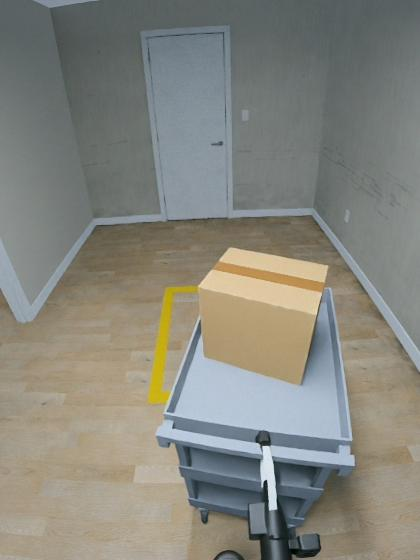

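Emit:
{"op": "move", "data": {
  "r1": {"base":{"translate_m":0.35,"strafe_m":-0.12},"contact_limits":{"translate_m":0.6},"pace":"slow"},
  "blocking": false,
  "cameras": []
}}

Emit:
{"op": "wait", "data": {
  "seconds": 5,
  "cameras": ["r1_head_camera"]
}}

Scene clock: 1286.17 s.
move: r1 moving
r1.base_odometry: x=+0.481 y=+0.537 heading=+2.278
r1.turned_by_wheels: +0.001
r1.turned_by_imu: +0.000
r1.base_tilt: forward=-1.6 right=+1.3
r1.lidar_m: 0.41 0.45 1.57 1.47 1.51 1.05 0.98 1.05 1.34 1.28 1.31 0.42
r1.base_status: translate_m moving; strafe_m moving
r1.joint_positions: lift_m=+0.686 arm_m=+0.000 wrist_yaw_rad=+0.000 wrist_pitch_rad=+0.008 wrist_roll_rad=+1.567 gripper_m=-0.029
r1.joint_status: not commanded
r1.measured_speeds: translate_m=+0.048 strafe_m=-0.017 rotate_rad=+0.001 lift_m=+0.000 arm_m=+0.000 wrist_yaw_rad=+0.000 wrist_pitch_rad=+0.000 wrist_roll_rad=+0.000
r1.motor_effort: lift_m=+24(24) arm_m=+4(4) wheel_0=+12(12) wheel_1=+4(7) wheel_2=-8(8)
r1.servo_current: wrist_yaw_rad=46(72) wrist_pitch_rad=52(59) wrist_roll_rad=46(52) gripper_m=52(59)
r1.contact_limits: translate_m 0.6
r1.hand_pose: x=+0.4593 y=-0.0873 z=+0.8616 quat_wxyz=(+0.709, +0.706, +0.003, -0.003) (m; r1's base frame)
r1.wrist_depth_mm: - - - 145 202 1537 - / - - - 149 208 - - / - 407 410 153 213 - - / - 430 433 158 220 - - / - 462 459 163 226 - - / - 508 480 174 230 1756 - / - - 176 155 239 530 -
r2: as last shown
r2.lidar_m: 0.39 3.68 4.92 3.95 1.71 1.30 1.26 1.30 1.01 0.98 0.72 0.40
r2.motor_effort: lift_m=+21(21) arm_m=-4(4) wheel_0=-11(11) wheel_1=-7(8) wheel_2=+6(7)
r2.servo_current: wrist_yaw_rad=46(59) wrist_pitch_rad=46(46) wrist_roll_rad=46(59) gripper_m=98(98)
r2.contact_limits: translate_m 0.7
r2.wrist_depth_mm: - - 240 161 242 244 245 / - - 240 162 243 245 247 / - - 242 167 244 246 247 / - - 243 164 247 248 249 / - - 244 167 248 250 250 / - - 184 167 181 250 251 / - - 247 - 250 252 254
pictures: none
No camera images: "cameras" was empty.

Scene clock: 1290.60 s.
earlier move: r1 done
r1.base_odometry: x=+0.350 y=+0.868 heading=+2.278
r1.turned_by_wheels: +0.000
r1.turned_by_imu: +0.001
r1.base_tilt: forward=-1.6 right=+1.3
r1.lidar_m: 0.40 0.42 1.83 1.62 1.66 1.42 1.33 1.39 1.24 1.15 1.19 0.43
r1.base_status: done
r1.joint_positions: lift_m=+0.686 arm_m=+0.000 wrist_yaw_rad=+0.003 wrist_pitch_rad=+0.008 wrist_roll_rad=+1.567 gripper_m=-0.029
r1.joint_status: not commanded
r1.measured_speeds: all 0
r1.motor_effort: lift_m=+24(24) arm_m=+4(4) wheel_0=+7(13) wheel_1=+3(7) wheel_2=+0(8)
r1.servo_current: wrist_yaw_rad=39(72) wrist_pitch_rad=59(59) wrist_roll_rad=65(65) gripper_m=52(59)
r1.contact_limits: translate_m 0.6
r1.hand_pose: x=+0.4595 y=-0.0867 z=+0.8616 quat_wxyz=(+0.709, +0.706, +0.004, -0.002) (m; r1's base frame)
r1.wrist_depth_mm: - - - 161 220 1576 1255 / - - - 222 223 1618 - / - - 539 165 226 - - / - 427 430 166 228 - - / - 445 445 169 230 - - / - 469 462 174 231 - - / - 488 177 145 233 - -
r2.base_odometry: x=-3.722 y=+0.293 heading=-1.340
r2.turned_by_wheels: +0.000
r2.turned_by_imu: +0.001
r2.base_tilt: forward=-0.7 right=+0.1
r2.lidar_m: 0.40 3.68 4.92 3.93 1.73 1.33 1.26 1.31 1.00 0.98 0.70 0.41
r2.base_status: not commanded
r2.joint_positions: lift_m=+0.850 arm_m=+0.000 wrist_yaw_rad=-0.001 wrist_pitch_rad=+0.001 wrist_roll_rad=+0.001 gripper_m=-0.029
r2.joint_status: not commanded
r2.measured_speeds: all 0
r2.motor_effort: lift_m=+21(21) arm_m=-4(4) wheel_0=-11(11) wheel_1=-7(8) wheel_2=+7(7)
r2.servo_current: wrist_yaw_rad=33(59) wrist_pitch_rad=46(46) wrist_roll_rad=46(59) gripper_m=91(98)
r2.contact_limits: translate_m 0.7
r2.hand_pose: x=+0.4592 y=-0.0878 z=+1.0277 quat_wxyz=(+1.000, +0.001, +0.001, -0.001) (m; r2's base frame)
r2.wrist_depth_mm: - - 240 161 242 244 245 / - - 241 162 243 245 246 / - - 241 166 245 246 247 / - - 243 164 246 248 249 / - - 245 167 247 250 250 / - - 183 167 180 250 252 / - - 248 - 250 252 254
wait: 4.43 of 5 s (r1 has come to rest)
pictures: r1_head_camera
Images, in order (width x height): r1_head_camera 420x560.

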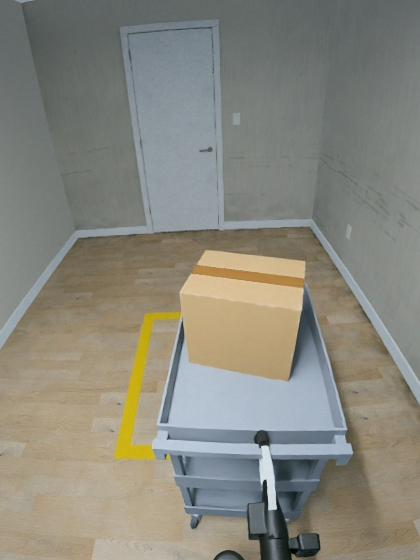

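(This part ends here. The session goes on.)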